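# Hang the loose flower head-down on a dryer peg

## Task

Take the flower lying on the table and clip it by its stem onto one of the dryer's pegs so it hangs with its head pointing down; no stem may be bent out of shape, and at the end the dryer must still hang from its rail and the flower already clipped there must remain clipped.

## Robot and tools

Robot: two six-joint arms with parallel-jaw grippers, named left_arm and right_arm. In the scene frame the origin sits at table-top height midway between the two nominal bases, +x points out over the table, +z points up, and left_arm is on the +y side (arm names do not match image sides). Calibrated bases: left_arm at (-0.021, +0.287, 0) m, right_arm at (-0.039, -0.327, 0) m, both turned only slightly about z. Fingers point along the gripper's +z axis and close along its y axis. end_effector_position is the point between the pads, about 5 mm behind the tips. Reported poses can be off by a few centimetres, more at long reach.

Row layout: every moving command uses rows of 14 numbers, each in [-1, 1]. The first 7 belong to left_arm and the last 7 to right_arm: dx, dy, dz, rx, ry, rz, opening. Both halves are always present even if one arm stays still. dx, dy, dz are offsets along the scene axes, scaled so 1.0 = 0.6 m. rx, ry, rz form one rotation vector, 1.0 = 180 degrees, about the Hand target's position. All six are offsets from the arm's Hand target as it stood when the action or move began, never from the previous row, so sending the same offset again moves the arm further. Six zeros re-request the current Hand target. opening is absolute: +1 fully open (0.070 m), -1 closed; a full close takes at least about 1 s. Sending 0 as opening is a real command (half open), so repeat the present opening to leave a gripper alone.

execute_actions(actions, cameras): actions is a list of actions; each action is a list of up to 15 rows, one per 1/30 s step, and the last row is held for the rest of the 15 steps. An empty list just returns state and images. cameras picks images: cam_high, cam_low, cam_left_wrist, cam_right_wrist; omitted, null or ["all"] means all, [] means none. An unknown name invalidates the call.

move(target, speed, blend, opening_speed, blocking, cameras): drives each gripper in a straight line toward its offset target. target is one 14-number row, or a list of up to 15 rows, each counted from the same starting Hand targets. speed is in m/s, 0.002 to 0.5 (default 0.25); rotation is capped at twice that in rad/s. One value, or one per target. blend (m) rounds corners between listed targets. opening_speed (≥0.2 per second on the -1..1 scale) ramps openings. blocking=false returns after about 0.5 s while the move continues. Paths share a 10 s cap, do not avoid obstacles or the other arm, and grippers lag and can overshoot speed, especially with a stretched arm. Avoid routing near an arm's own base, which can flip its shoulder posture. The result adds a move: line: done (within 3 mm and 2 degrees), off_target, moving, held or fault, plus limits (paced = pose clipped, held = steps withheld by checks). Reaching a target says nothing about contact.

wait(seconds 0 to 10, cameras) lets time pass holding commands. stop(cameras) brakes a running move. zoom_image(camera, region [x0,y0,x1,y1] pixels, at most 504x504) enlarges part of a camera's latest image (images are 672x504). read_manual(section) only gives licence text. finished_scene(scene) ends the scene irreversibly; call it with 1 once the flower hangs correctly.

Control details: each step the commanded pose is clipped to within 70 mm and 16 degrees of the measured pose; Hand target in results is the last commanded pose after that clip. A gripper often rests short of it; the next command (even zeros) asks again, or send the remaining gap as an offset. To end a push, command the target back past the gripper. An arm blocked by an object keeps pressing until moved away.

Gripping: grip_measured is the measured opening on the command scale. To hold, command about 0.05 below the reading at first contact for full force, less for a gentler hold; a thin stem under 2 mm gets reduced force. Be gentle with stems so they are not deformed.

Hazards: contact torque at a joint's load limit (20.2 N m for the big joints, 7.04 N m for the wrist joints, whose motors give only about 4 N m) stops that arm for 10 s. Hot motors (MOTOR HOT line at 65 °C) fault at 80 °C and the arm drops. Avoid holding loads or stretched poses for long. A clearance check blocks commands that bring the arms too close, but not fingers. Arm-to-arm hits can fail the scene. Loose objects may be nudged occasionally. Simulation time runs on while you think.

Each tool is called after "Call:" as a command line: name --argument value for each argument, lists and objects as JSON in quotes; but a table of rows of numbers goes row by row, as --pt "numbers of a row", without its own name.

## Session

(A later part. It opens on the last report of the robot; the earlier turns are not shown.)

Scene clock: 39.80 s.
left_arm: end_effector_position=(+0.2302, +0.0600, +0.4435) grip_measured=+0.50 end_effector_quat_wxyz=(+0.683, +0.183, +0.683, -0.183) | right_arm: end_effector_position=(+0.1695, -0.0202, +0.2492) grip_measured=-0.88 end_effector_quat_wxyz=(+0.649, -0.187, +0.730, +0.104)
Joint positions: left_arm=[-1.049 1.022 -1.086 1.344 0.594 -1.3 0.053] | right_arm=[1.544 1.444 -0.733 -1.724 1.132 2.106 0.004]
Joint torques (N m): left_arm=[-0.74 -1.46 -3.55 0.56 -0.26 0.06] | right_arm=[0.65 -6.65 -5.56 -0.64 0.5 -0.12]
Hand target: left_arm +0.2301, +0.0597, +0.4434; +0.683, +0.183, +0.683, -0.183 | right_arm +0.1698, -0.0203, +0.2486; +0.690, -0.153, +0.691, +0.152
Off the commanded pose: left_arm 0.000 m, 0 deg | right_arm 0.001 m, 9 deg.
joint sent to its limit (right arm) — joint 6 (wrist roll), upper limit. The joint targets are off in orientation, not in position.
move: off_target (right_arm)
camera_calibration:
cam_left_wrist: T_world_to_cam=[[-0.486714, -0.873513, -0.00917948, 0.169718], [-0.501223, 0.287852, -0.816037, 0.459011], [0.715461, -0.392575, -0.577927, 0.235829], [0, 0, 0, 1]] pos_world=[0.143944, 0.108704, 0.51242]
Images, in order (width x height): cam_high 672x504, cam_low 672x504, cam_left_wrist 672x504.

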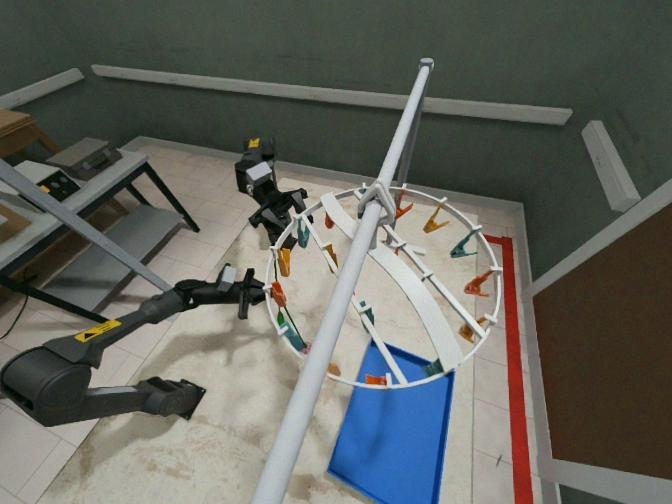

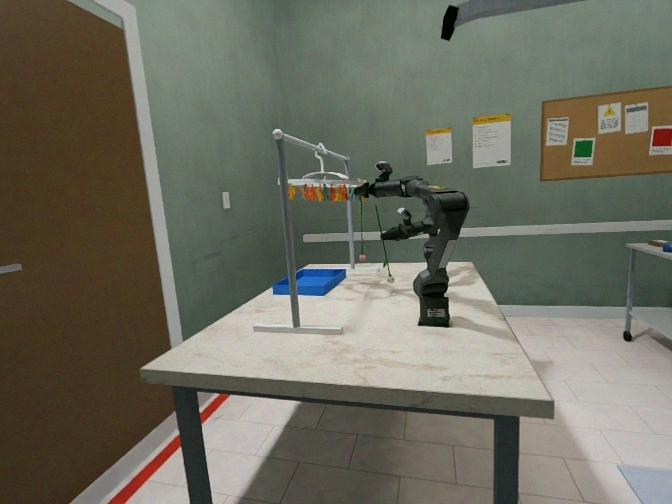

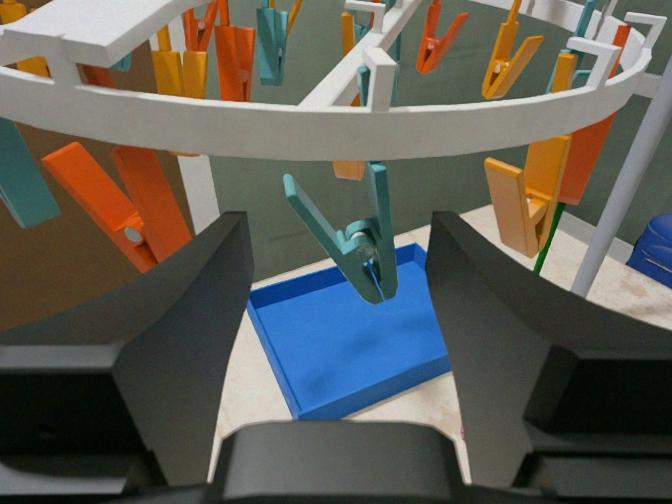

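Call:
move --target '[0.024,-0.010,0.016,0,0,0,0.5,0,0,0,0,0,0,-1]' --speed 0.05 --cameras '["cam_high","cam_low","cam_left_wrist"]'

Call:
zoom_image --camera "cam_low" --region '[320, 150, 420, 240]'

Call:
zoom_image --camera "cam_high" --region '[240, 190, 360, 290]'

Scene clock: 40.87 s.
left_arm: end_effector_position=(+0.2445, +0.0536, +0.4532) grip_measured=+0.50 end_effector_quat_wxyz=(+0.683, +0.183, +0.683, -0.183) | right_arm: end_effector_position=(+0.1695, -0.0202, +0.2492) grip_measured=-0.88 end_effector_quat_wxyz=(+0.649, -0.187, +0.730, +0.104)
Joint positions: left_arm=[-0.98 1.073 -1.154 1.279 0.531 -1.235 0.052] | right_arm=[1.544 1.444 -0.733 -1.724 1.132 2.106 0.004]
Joint torques (N m): left_arm=[0.38 -1.92 -3.44 0.37 -0.43 0.09] | right_arm=[0.45 -6.16 -5.44 -0.75 0.54 -0.05]
Hand target: left_arm +0.2445, +0.0537, +0.4530; +0.683, +0.183, +0.683, -0.183 | right_arm +0.1698, -0.0203, +0.2486; +0.690, -0.153, +0.691, +0.152
Off the commanded pose: left_arm 0.000 m, 0 deg | right_arm 0.001 m, 9 deg.
joint sent to its limit (right arm) — joint 6 (wrist roll), upper limit. The joint targets are off in orientation, not in position.
move: off_target (right_arm)
camera_calibration:
cam_left_wrist: T_world_to_cam=[[-0.487022, -0.873333, -0.00992115, 0.171608], [-0.500796, 0.288543, -0.816055, 0.475774], [0.715551, -0.392468, -0.577888, 0.228628], [0, 0, 0, 1]] pos_world=[0.158247, 0.102319, 0.522082]
Images, in order (width x height): cam_high 672x504, cam_low 672x504, cam_left_wrist 672x504.

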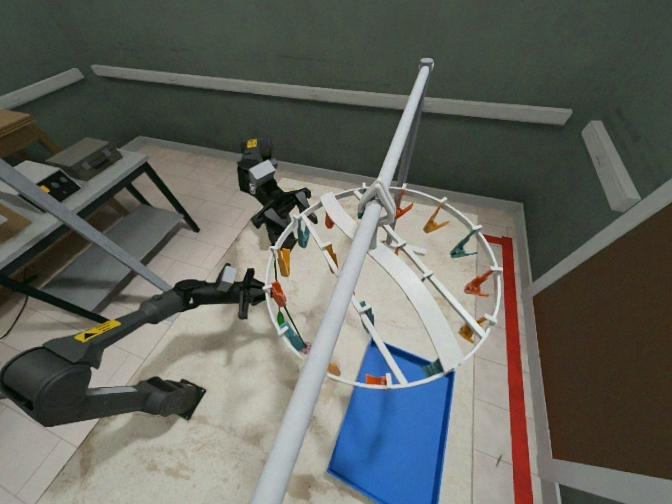

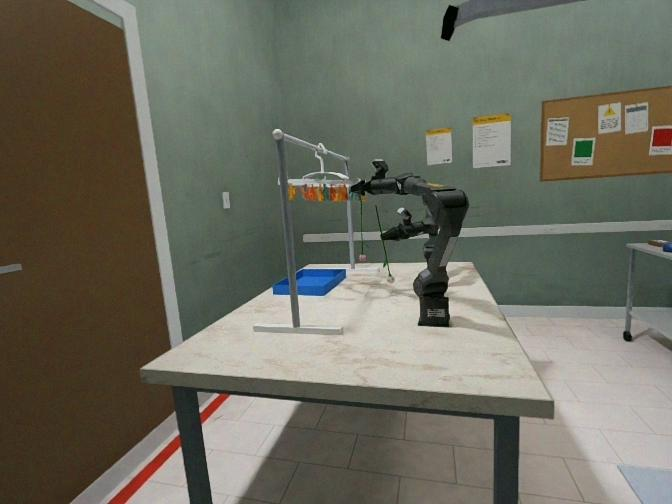

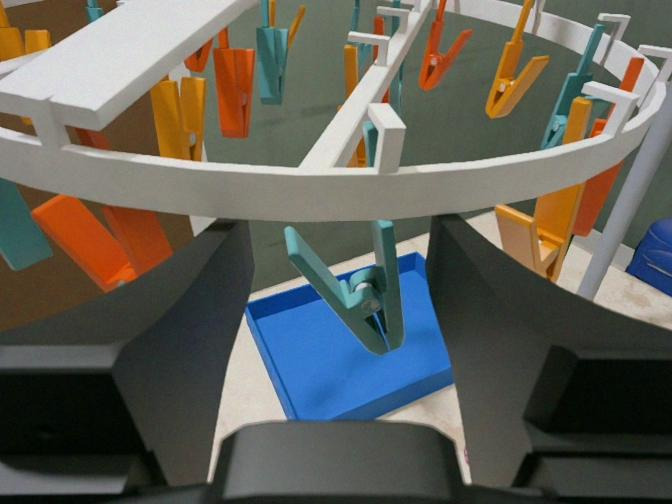

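Scaled by 5.040 from the camera's 672x504 image, which has a finer 960x720 frame.

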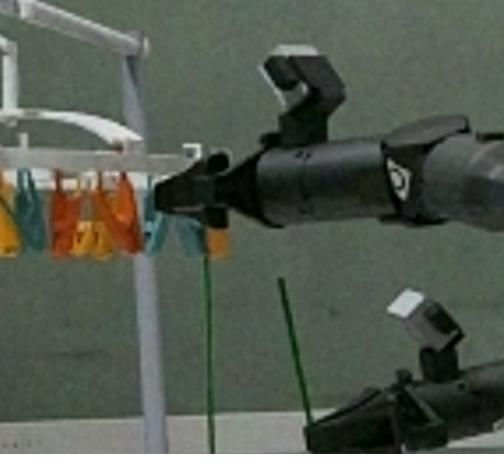

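Scaled by 4.200 from the camera's 672x504 image, which has a finer 960x720 frame.

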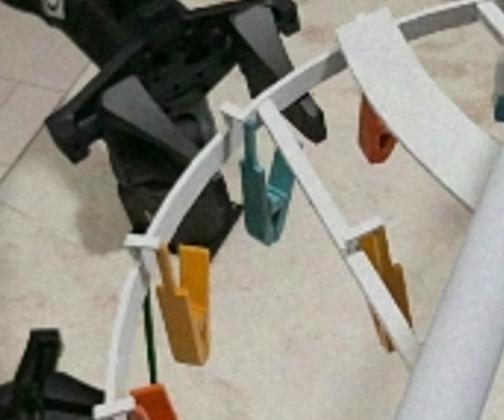

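Call:
move --pt "0.0115 -0.0067 0 0 0 0 0.5 0 0 0 0 0 0 -1" --pt "0.0115 -0.0067 0 0 0 0 -0.35 0 0 0 0 0 0 -1" --speed 0.04 --opening_speed 0.5 --cameras '["cam_high","cam_low","cam_left_wrist"]'

Call:
zoom_image --camera "cam_low" --region '[320, 150, 420, 240]'

Call:
zoom_image --camera "cam_high" --region '[240, 190, 360, 290]'

Scene clock: 43.67 s.
left_arm: end_effector_position=(+0.2511, +0.0497, +0.4532) grip_measured=-0.34 end_effector_quat_wxyz=(+0.683, +0.183, +0.683, -0.183) | right_arm: end_effector_position=(+0.1695, -0.0202, +0.2492) grip_measured=-0.88 end_effector_quat_wxyz=(+0.649, -0.187, +0.730, +0.104)
Joint positions: left_arm=[-0.955 1.096 -1.167 1.279 0.504 -1.239 0.023] | right_arm=[1.544 1.444 -0.733 -1.724 1.132 2.106 0.004]
Joint torques (N m): left_arm=[0.35 -1.89 -4.08 0.22 -0.49 0.02] | right_arm=[0.76 -5.43 -5.51 -0.86 0.46 -0.09]
Hand target: left_arm +0.2514, +0.0497, +0.4530; +0.683, +0.183, +0.683, -0.183 | right_arm +0.1698, -0.0203, +0.2486; +0.690, -0.153, +0.691, +0.152
Off the commanded pose: left_arm 0.000 m, 0 deg | right_arm 0.001 m, 9 deg.
joint sent to its limit (right arm) — joint 6 (wrist roll), upper limit. The joint targets are off in orientation, not in position.
move: off_target (right_arm)
camera_calibration:
cam_left_wrist: T_world_to_cam=[[-0.487454, -0.873086, -0.0104483, 0.17172], [-0.500152, 0.289009, -0.816285, 0.480117], [0.715707, -0.392675, -0.577555, 0.222226], [0, 0, 0, 1]] pos_world=[0.164788, 0.0984312, 0.522055]
Images, in order (width x height): cam_high 672x504, cam_low 672x504, cam_left_wrist 672x504.

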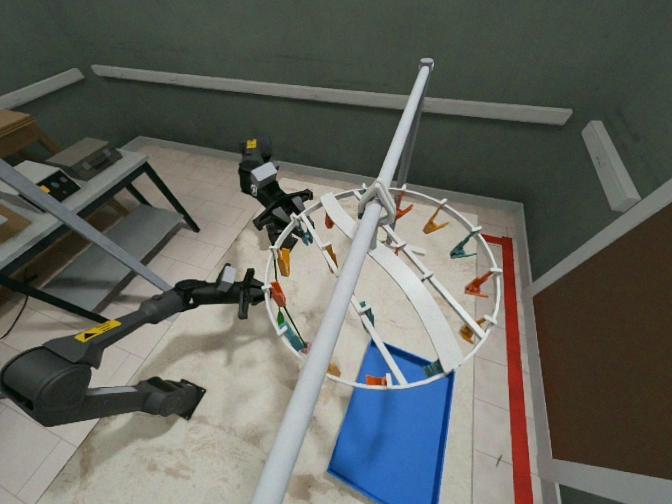

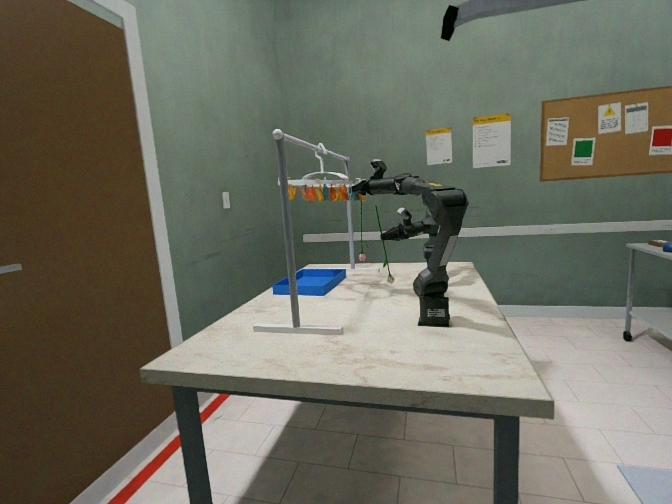

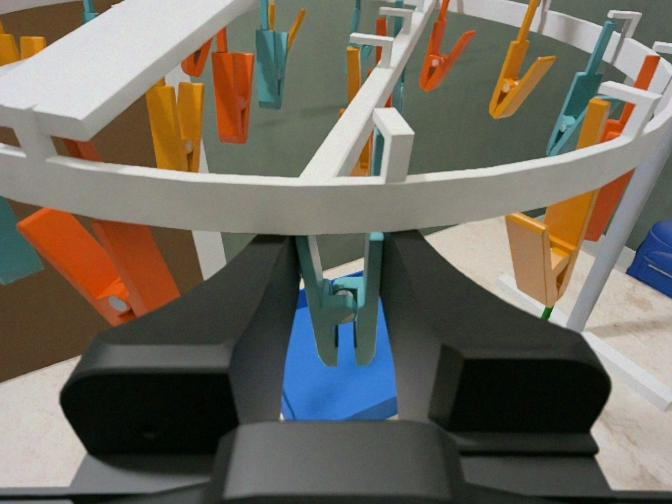

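Scaled by 5.040 from the camera's 672x504 image, which has a finer 960x720 frame.

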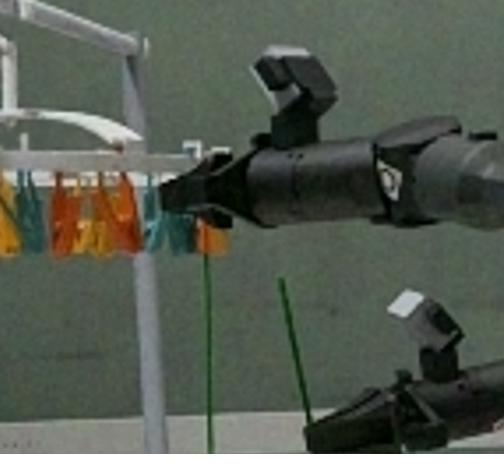

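Scaled by 4.200 from the camera's 672x504 image, which has a finer 960x720 frame.

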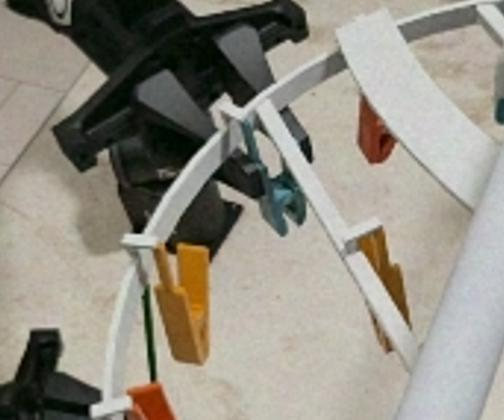

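Call:
move --target '[0,0,0,0,0,0,-0.5,0.077,0.073,0.035,0,0,0.083,-1]' --speed 0.1 --opening_speed 0.5

Call:
zoom_image --camera "cam_low" --region '[330, 160, 430, 290]'

Call:
zoom_image --camera "cam_high" --region '[240, 190, 360, 290]'

Scene clock: 45.93 s.
left_arm: end_effector_position=(+0.2511, +0.0497, +0.4532) grip_measured=-0.42 end_effector_quat_wxyz=(+0.683, +0.183, +0.683, -0.183) | right_arm: end_effector_position=(+0.2160, +0.0238, +0.2704) grip_measured=-0.88 end_effector_quat_wxyz=(+0.590, -0.236, +0.752, +0.177)
Joint positions: left_arm=[-0.955 1.096 -1.167 1.279 0.504 -1.239 0.02] | right_arm=[1.253 1.452 -0.937 -1.741 0.639 1.951 0.004]
Joint torques (N m): left_arm=[-0.15 -2.2 -3.87 0.27 -0.33 0.08] | right_arm=[0.42 -8.12 -6.12 -0.34 0.27 -0.1]
Hand target: left_arm +0.2514, +0.0497, +0.4530; +0.683, +0.183, +0.683, -0.183 | right_arm +0.2160, +0.0235, +0.2696; +0.664, -0.241, +0.665, +0.241
Off the commanded pose: left_arm 0.000 m, 0 deg | right_arm 0.001 m, 15 deg.
joint sent to its limit (right arm) — joint 4 (forearm roll), lower limit. The joint targets are off in orientation, not in position.
move: off_target (right_arm)
camera_calibration:
cam_left_wrist: T_world_to_cam=[[-0.487454, -0.873086, -0.0104483, 0.17172], [-0.500152, 0.289009, -0.816285, 0.480117], [0.715707, -0.392675, -0.577555, 0.222226], [0, 0, 0, 1]] pos_world=[0.164788, 0.0984312, 0.522055]
cam_right_wrist: T_world_to_cam=[[0.5554, -0.831517, -0.0105385, -0.0977686], [-0.615755, -0.402701, -0.677257, 0.328059], [0.558907, 0.382638, -0.735671, 0.194268], [0, 0, 0, 1]] pos_world=[0.147727, -0.0235207, 0.364068]

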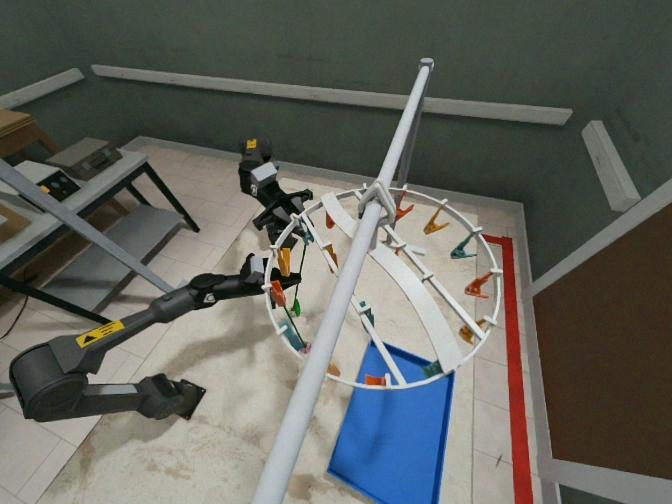

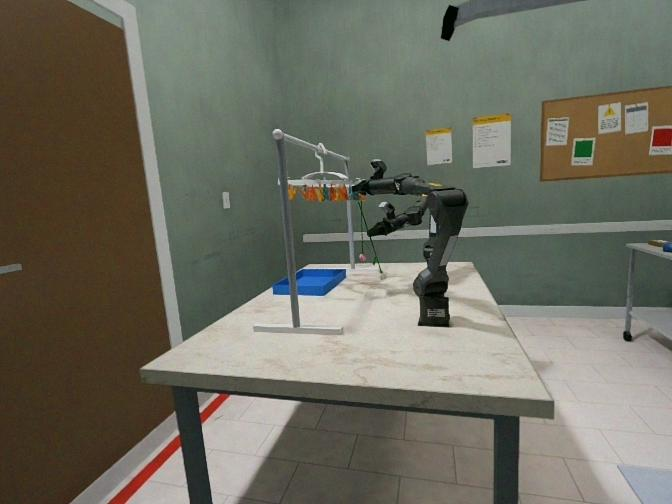

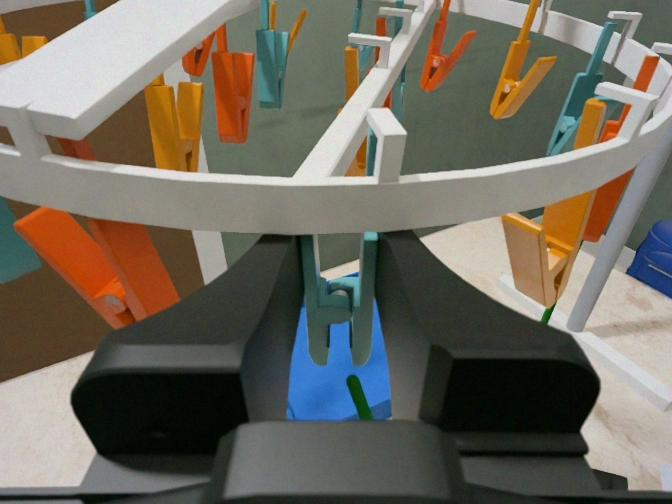

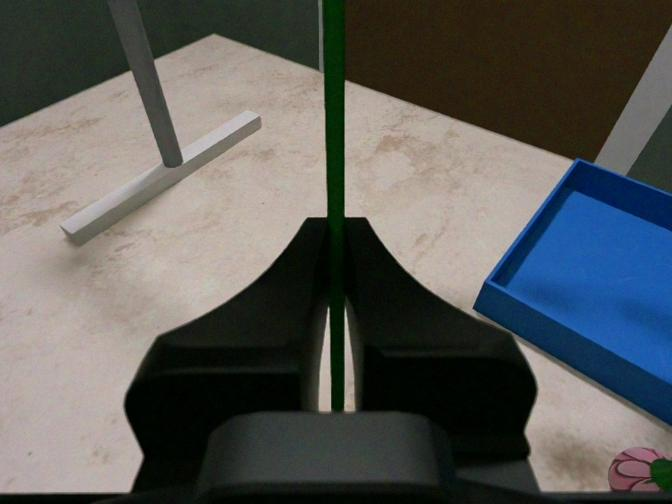

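Scaled by 3.877 from the camera's 672x504 image, which has a finer 960x720 frame.

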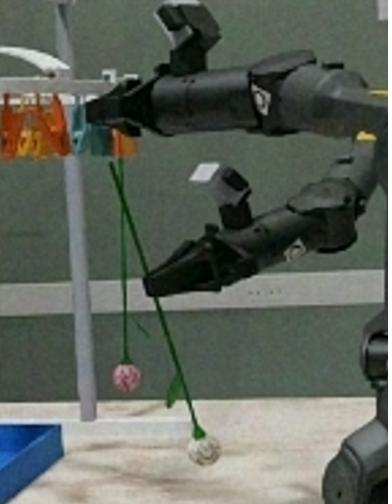

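Scaled by 4.200 from the camera's 672x504 image, which has a finer 960x720 frame.

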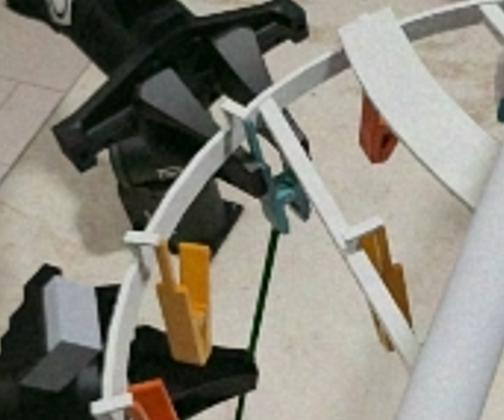

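Call:
move --target '[0,0,0,0,0,0,-0.5,-0.077,-0.089,0.0,0,0,0.083,-1]' --speed 0.15 --cameras '["cam_low"]'

Scene clock: 48.30 s.
left_arm: end_effector_position=(+0.2511, +0.0497, +0.4532) grip_measured=-0.42 end_effector_quat_wxyz=(+0.683, +0.183, +0.683, -0.183) | right_arm: end_effector_position=(+0.1695, -0.0299, +0.2693) grip_measured=-0.88 end_effector_quat_wxyz=(+0.541, -0.346, +0.724, +0.252)
Joint positions: left_arm=[-0.955 1.096 -1.167 1.279 0.504 -1.239 0.02] | right_arm=[1.071 1.104 -0.69 -1.741 0.178 1.785 0.004]
Joint torques (N m): left_arm=[-0.5 -2.45 -3.56 0.32 -0.31 0.15] | right_arm=[0.57 -4.73 -7.62 -0.08 0.14 -0.11]
Hand target: left_arm +0.2514, +0.0497, +0.4530; +0.683, +0.183, +0.683, -0.183 | right_arm +0.1698, -0.0299, +0.2696; +0.622, -0.327, +0.635, +0.321
Off the commanded pose: left_arm 0.000 m, 0 deg | right_arm 0.000 m, 17 deg; orientation clipped.
joint sent to its limit (right arm) — joint 4 (forearm roll), lower limit. The joint targets are off in orientation, not in position.
move: off_target (right_arm); limits=paced
Images, in order (width x height): cam_low 672x504.

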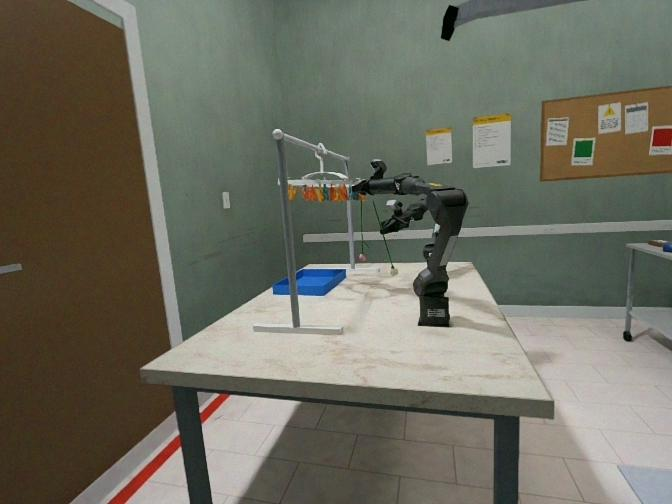

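Call:
move --target '[0,0,0,0,0,0,-0.5,0,0,0.0,0.078,-0.042,0.041,-1]' --speed 0.15 --cameras '["cam_low"]'

Scene clock: 50.87 s.
left_arm: end_effector_position=(+0.2511, +0.0497, +0.4532) grip_measured=-0.42 end_effector_quat_wxyz=(+0.683, +0.183, +0.683, -0.183) | right_arm: end_effector_position=(+0.1696, -0.0299, +0.2697) grip_measured=-0.88 end_effector_quat_wxyz=(+0.523, -0.364, +0.720, +0.274)
Joint positions: left_arm=[-0.955 1.096 -1.167 1.279 0.504 -1.239 0.02] | right_arm=[0.972 1.098 -0.702 -1.741 0.014 1.76 0.004]
Joint torques (N m): left_arm=[-0.52 -2.61 -3.31 0.39 -0.31 0.22] | right_arm=[0.57 -4.55 -7.27 -0.02 0.1 -0.09]
Hand target: left_arm +0.2514, +0.0497, +0.4530; +0.683, +0.183, +0.683, -0.183 | right_arm +0.1698, -0.0299, +0.2696; +0.604, -0.341, +0.633, +0.345
Off the commanded pose: left_arm 0.000 m, 0 deg | right_arm 0.000 m, 33 deg; orientation clipped.
joint sent to its limit (right arm) — joint 4 (forearm roll), lower limit. The joint targets are off in orientation, not in position.
move: off_target (right_arm); limits=paced
Images, in order (width x height): cam_low 672x504.

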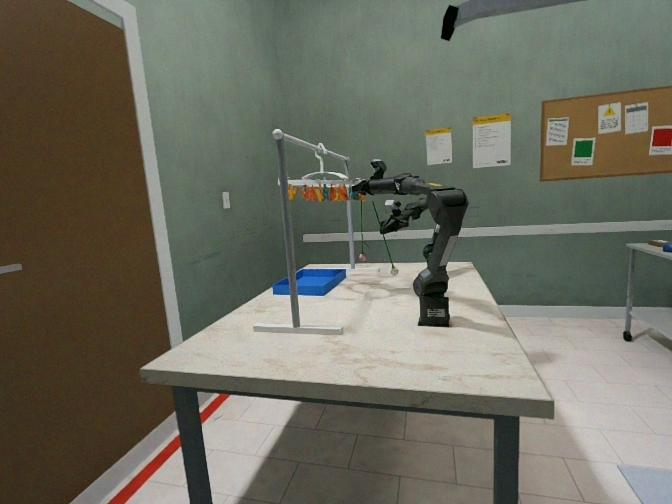

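Call:
move --target '[0,0,0,0,0,0,-0.5,0,0,0.0,0.05,-0.02,0.08,-1]' --speed 0.15 --cameras '["cam_low"]'

Scene clock: 53.10 s.
left_arm: end_effector_position=(+0.2511, +0.0497, +0.4532) grip_measured=-0.42 end_effector_quat_wxyz=(+0.683, +0.183, +0.683, -0.183) | right_arm: end_effector_position=(+0.1700, -0.0298, +0.2695) grip_measured=-0.88 end_effector_quat_wxyz=(+0.600, -0.380, +0.537, +0.456)
Joint positions: left_arm=[-0.955 1.096 -1.167 1.279 0.504 -1.239 0.02] | right_arm=[0.554 1.363 -0.46 -0.797 -1.144 0.552 0.004]
Joint torques (N m): left_arm=[-0.51 -2.61 -3.12 0.44 -0.32 0.21] | right_arm=[0.75 -6.15 -5.36 0.5 -0.56 -0.03]
Hand target: left_arm +0.2514, +0.0497, +0.4530; +0.683, +0.183, +0.683, -0.183 | right_arm +0.1698, -0.0299, +0.2696; +0.600, -0.380, +0.537, +0.455
Off the commanded pose: left_arm 0.000 m, 0 deg | right_arm 0.000 m, 0 deg.
move: done
Images, in order (width x height): cam_low 672x504.

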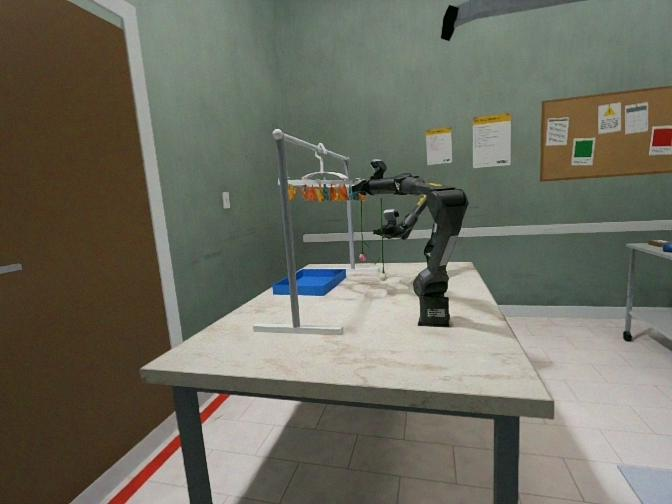

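Call:
move --target '[0,0,0,0,0,0,-0.5,0.077,0.089,0.0,-0.0426,0.0158,-0.1815,-1]' --speed 0.12

Call:
zoom_image --camera "cam_low" --region '[330, 160, 430, 290]'

Call:
zoom_image --camera "cam_high" --region '[240, 190, 360, 290]'

Scene clock: 56.23 s.
left_arm: end_effector_position=(+0.2511, +0.0497, +0.4532) grip_measured=-0.42 end_effector_quat_wxyz=(+0.683, +0.183, +0.683, -0.183) | right_arm: end_effector_position=(+0.2160, +0.0236, +0.2697) grip_measured=-0.88 end_effector_quat_wxyz=(+0.664, -0.241, +0.666, +0.241)
Joint positions: left_arm=[-0.955 1.096 -1.167 1.279 0.504 -1.239 0.02] | right_arm=[1.189 1.484 -0.731 0.71 -0.8 -0.538 0.004]
Joint torques (N m): left_arm=[-0.57 -2.59 -3.18 0.47 -0.32 0.2] | right_arm=[0.74 -7.25 -5.78 -0.47 -0.66 0.11]
Hand target: left_arm +0.2514, +0.0497, +0.4530; +0.683, +0.183, +0.683, -0.183 | right_arm +0.2160, +0.0235, +0.2696; +0.664, -0.241, +0.666, +0.241
Off the commanded pose: left_arm 0.000 m, 0 deg | right_arm 0.000 m, 0 deg.
move: done
camera_calibration:
cam_left_wrist: T_world_to_cam=[[-0.487454, -0.873086, -0.0104483, 0.17172], [-0.500152, 0.289009, -0.816285, 0.480117], [0.715707, -0.392675, -0.577555, 0.222226], [0, 0, 0, 1]] pos_world=[0.164788, 0.0984312, 0.522055]
cam_right_wrist: T_world_to_cam=[[0.637219, -0.770283, -0.0248281, -0.113318], [-0.438813, -0.336149, -0.833335, 0.329799], [0.633558, 0.541911, -0.552211, 0.124463], [0, 0, 0, 1]] pos_world=[0.138075, -0.0438731, 0.340749]

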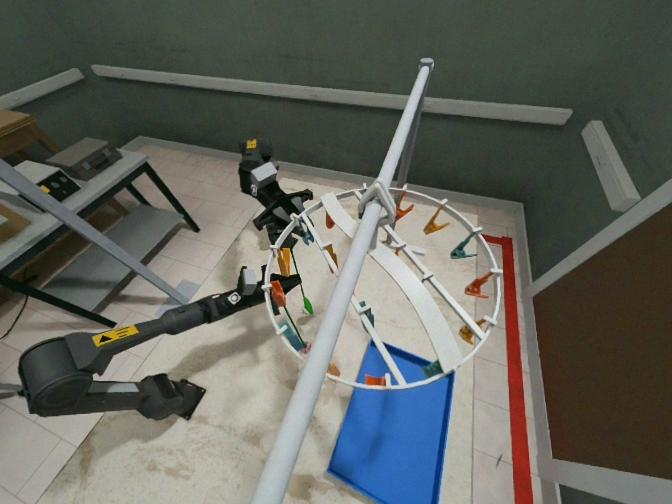

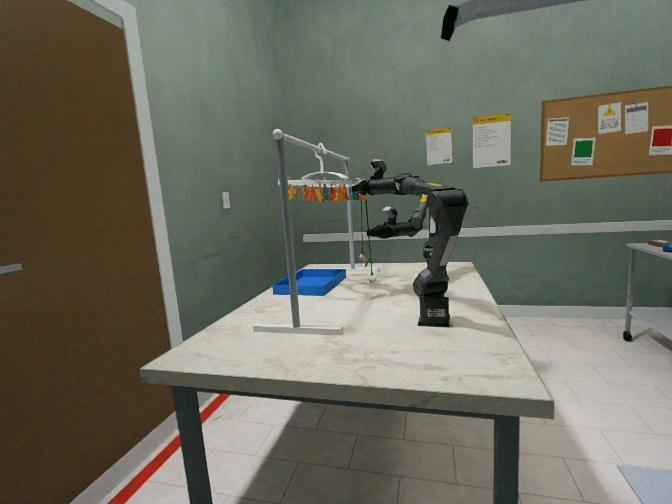

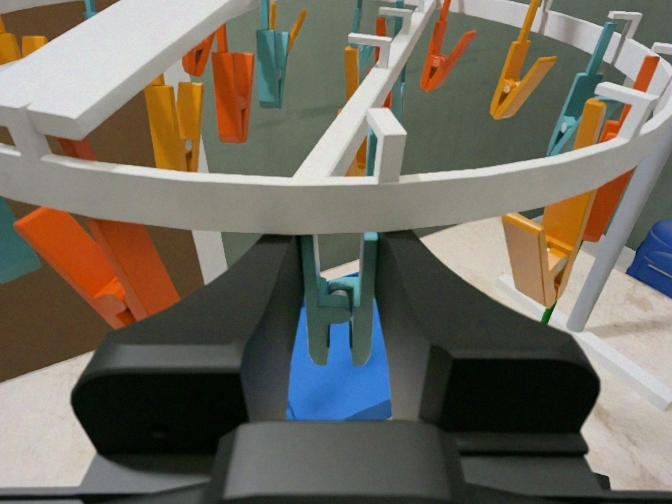

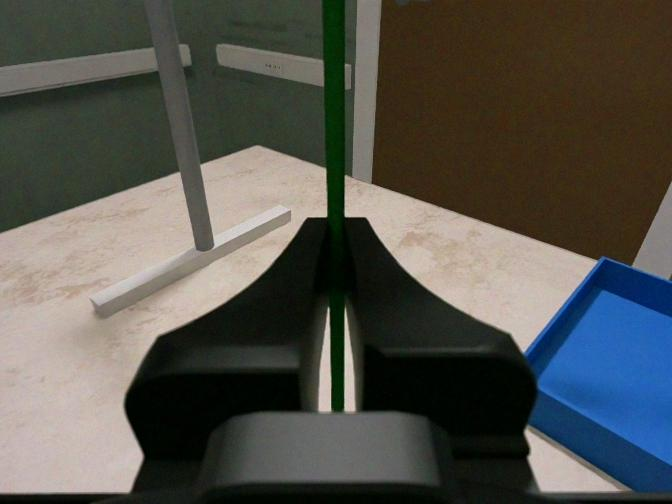

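Scaled by 3.877 from the camera's 672x504 image, which has a finer 960x720 frame.

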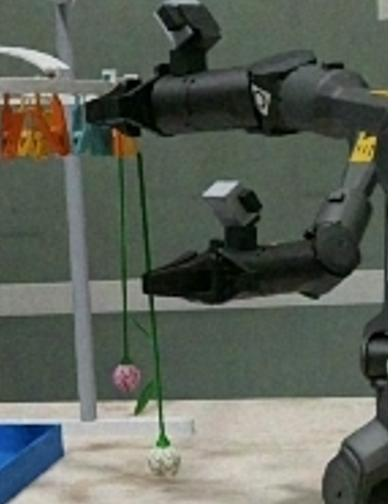

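Scaled by 4.200 from the camera's 672x504 image, which has a finer 960x720 frame.

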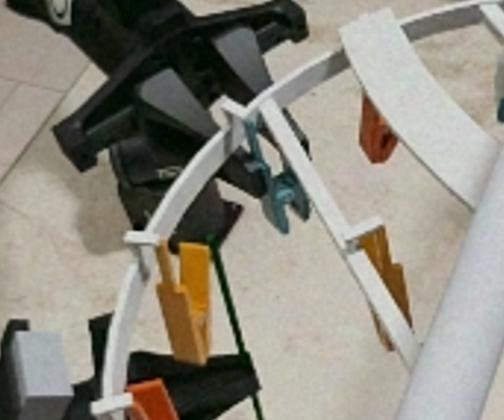

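Call:
move --pt "0 0 0 0 0 0 -0.5 0 0 -0.025 0.016 -0.019 0 -1" --pt "0 0 0 0 0 0 -0.5 0.045 0.0425 -0.025 0.016 -0.019 0 -1" --speed 0.06 --blend 0.003

Call:
zoom_image --camera "cam_left_wrist" --region '[260, 260, 428, 430]'

Call:
zoom_image --camera "cam_low" --region '[330, 160, 400, 290]'

Call:
zoom_image --camera "cam_high" --region '[280, 205, 340, 255]'

Scene clock: 58.10 s.
left_arm: end_effector_position=(+0.2511, +0.0497, +0.4532) grip_measured=-0.42 end_effector_quat_wxyz=(+0.683, +0.183, +0.683, -0.183) | right_arm: end_effector_position=(+0.2433, +0.0493, +0.2547) grip_measured=-0.88 end_effector_quat_wxyz=(+0.689, -0.231, +0.639, +0.251)
Joint positions: left_arm=[-0.955 1.096 -1.167 1.279 0.504 -1.239 0.02] | right_arm=[1.128 1.673 -0.799 0.534 -0.943 -0.367 0.004]
Joint torques (N m): left_arm=[-0.56 -2.58 -3.18 0.47 -0.33 0.21] | right_arm=[0.89 -9.43 -5.31 -0.23 -0.78 0.07]
Hand target: left_arm +0.2514, +0.0497, +0.4530; +0.683, +0.183, +0.683, -0.183 | right_arm +0.2430, +0.0490, +0.2546; +0.689, -0.231, +0.639, +0.250
Off the commanded pose: left_arm 0.000 m, 0 deg | right_arm 0.000 m, 0 deg.
move: done
camera_calibration:
cam_left_wrist: T_world_to_cam=[[-0.487454, -0.873086, -0.0104483, 0.17172], [-0.500152, 0.289009, -0.816285, 0.480117], [0.715707, -0.392675, -0.577555, 0.222226], [0, 0, 0, 1]] pos_world=[0.164788, 0.0984312, 0.522055]
cam_right_wrist: T_world_to_cam=[[0.638902, -0.768868, -0.0254261, -0.111521], [-0.387535, -0.293124, -0.874011, 0.333688], [0.664546, 0.568261, -0.485241, 0.0590602], [0, 0, 0, 1]] pos_world=[0.161318, -0.0214944, 0.31747]

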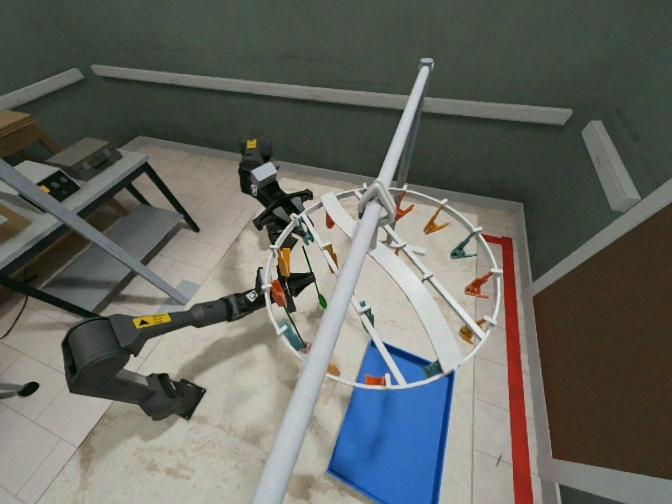

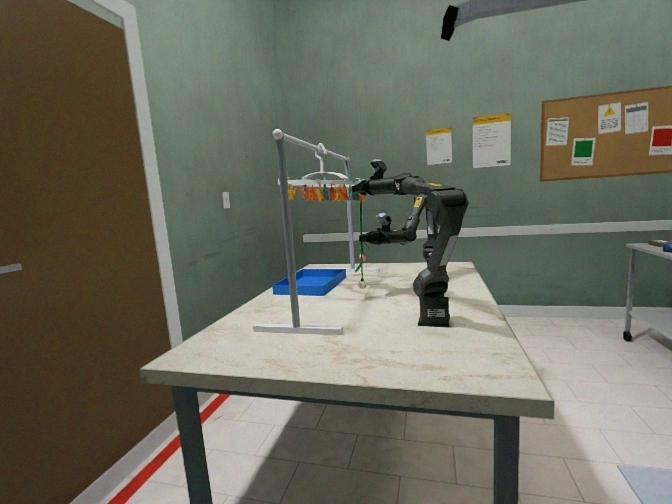

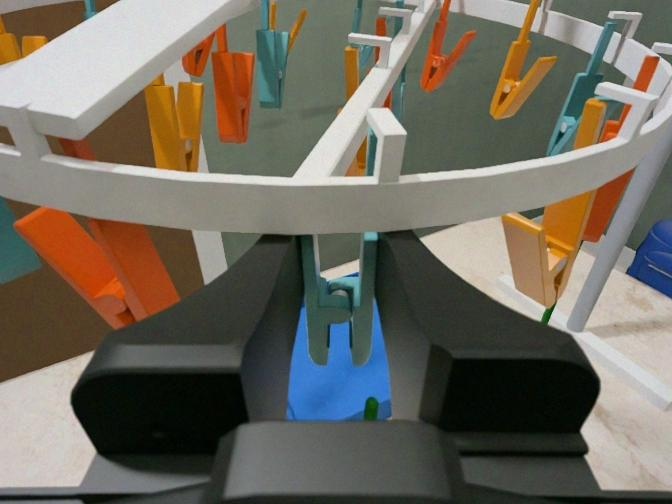

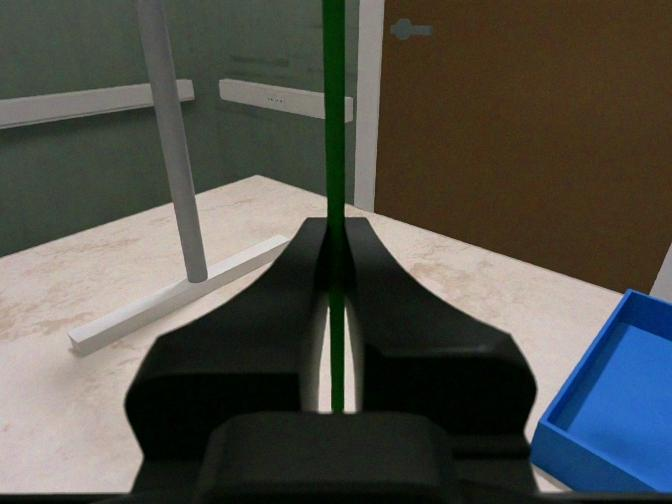

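Scaled by 2.965 from the camera's 672x504 image, which has a finer 960x720 frame.

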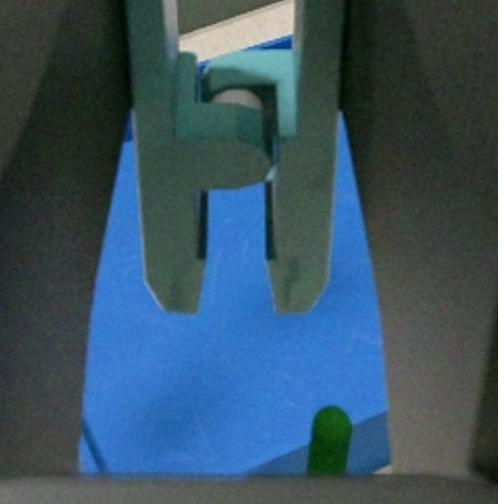

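Scaled by 3.877 from the camera's 672x504 image, which has a finer 960x720 frame.

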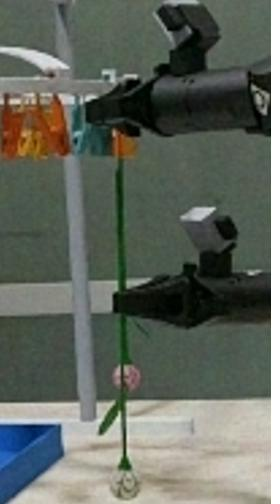

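Scaled by 8.400 from the camera's 672x504 image, which has a finer 960x720 frame.

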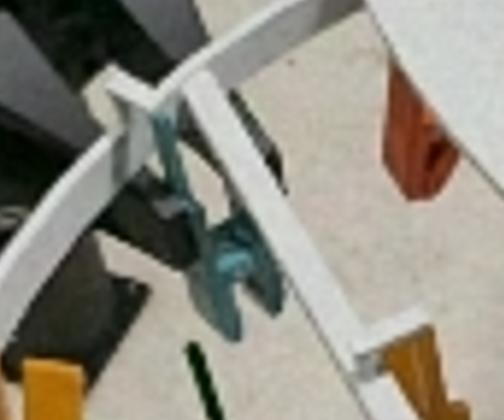

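Call:
move --target '[0,0,0,0,0,0,-0.5,0.029,0.004,0.005,0,0,0,-1]' --speed 0.05

Call:
zoom_image --camera "cam_left_wrist" --region '[260, 260, 428, 430]'

Call:
zoom_image --camera "cam_low" --region '[330, 160, 400, 290]'

Call:
zoom_image --camera "cam_high" --region '[280, 205, 340, 255]'

Scene clock: 59.23 s.
left_arm: end_effector_position=(+0.2511, +0.0497, +0.4532) grip_measured=-0.42 end_effector_quat_wxyz=(+0.683, +0.183, +0.683, -0.183) | right_arm: end_effector_position=(+0.2606, +0.0514, +0.2578) grip_measured=-0.88 end_effector_quat_wxyz=(+0.690, -0.231, +0.639, +0.250)
Joint positions: left_arm=[-0.955 1.096 -1.167 1.279 0.504 -1.239 0.02] | right_arm=[1.073 1.695 -0.845 0.479 -0.904 -0.339 0.004]
Joint torques (N m): left_arm=[-0.51 -2.61 -3.14 0.46 -0.32 0.22] | right_arm=[1.23 -8.8 -5.7 -0.13 -0.75 -0.03]
Hand target: left_arm +0.2514, +0.0497, +0.4530; +0.683, +0.183, +0.683, -0.183 | right_arm +0.2604, +0.0514, +0.2576; +0.689, -0.231, +0.639, +0.250
Off the commanded pose: left_arm 0.000 m, 0 deg | right_arm 0.000 m, 0 deg.
move: done
camera_calibration:
cam_left_wrist: T_world_to_cam=[[-0.487454, -0.873086, -0.0104483, 0.17172], [-0.500152, 0.289009, -0.816285, 0.480117], [0.715707, -0.392675, -0.577555, 0.222226], [0, 0, 0, 1]] pos_world=[0.164788, 0.0984312, 0.522055]
cam_right_wrist: T_world_to_cam=[[0.638816, -0.768945, -0.0252493, -0.120972], [-0.387306, -0.293059, -0.874134, 0.343757], [0.664762, 0.56819, -0.485028, 0.0477807], [0, 0, 0, 1]] pos_world=[0.178655, -0.0194286, 0.32061]

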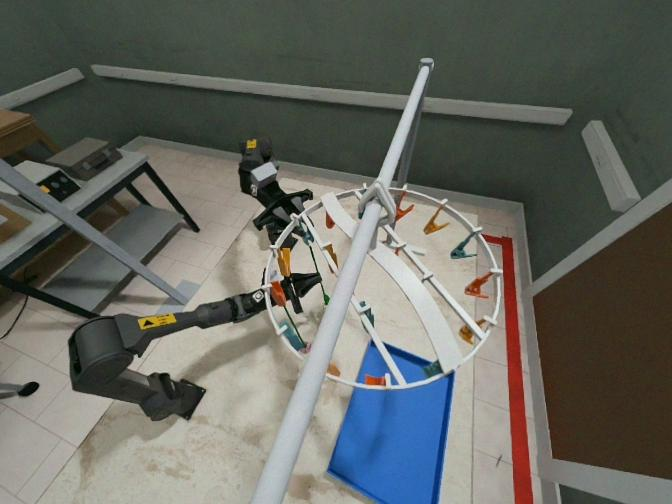

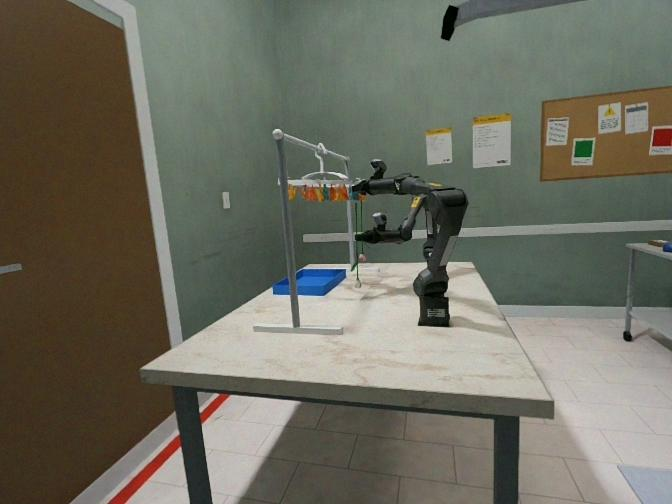

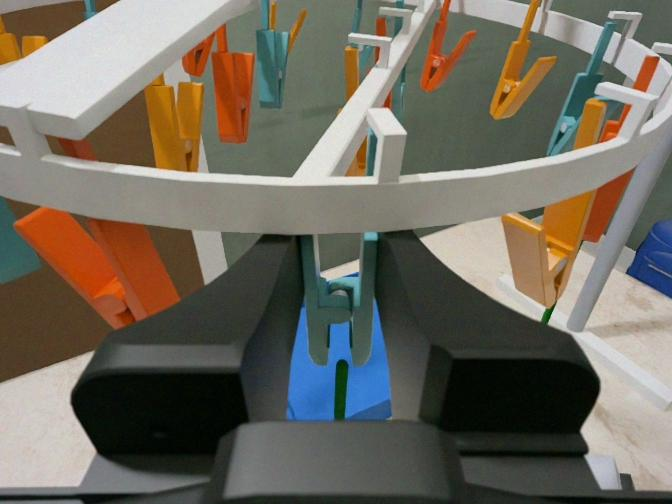

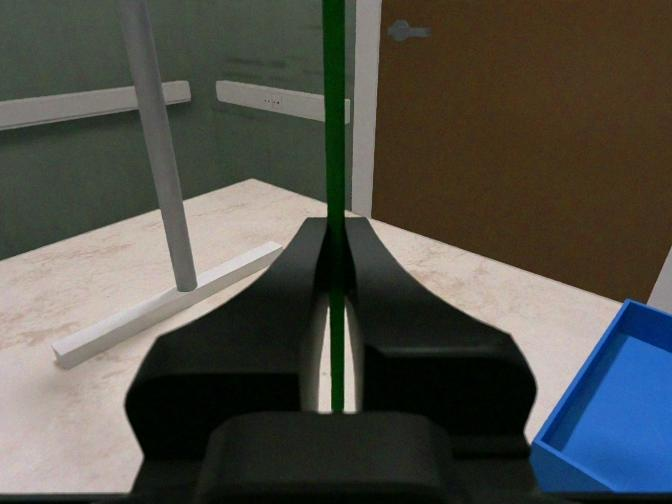

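Scaled by 2.965 from the camera's 672x504 image, which has a finer 960x720 frame.

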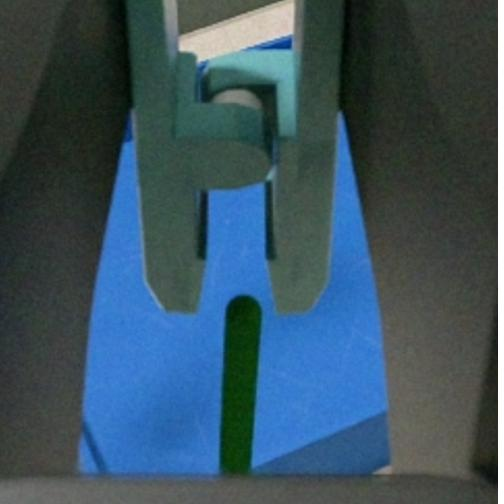

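Scaled by 3.877 from the camera's 672x504 image, which has a finer 960x720 frame.

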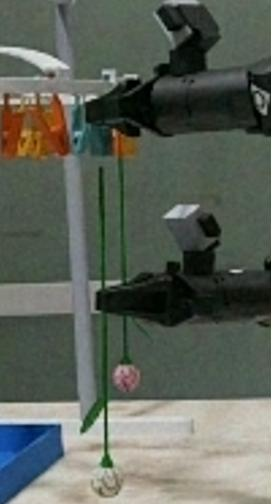

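Scaled by 8.400 from the camera's 672x504 image, which has a finer 960x720 frame.

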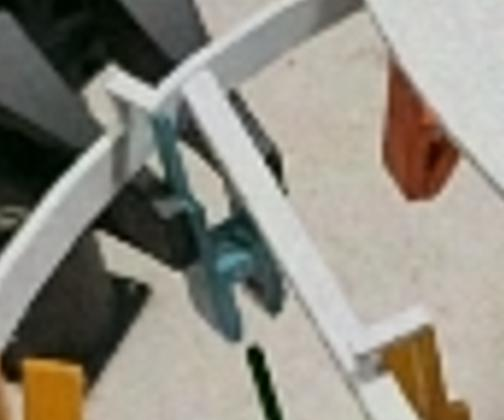

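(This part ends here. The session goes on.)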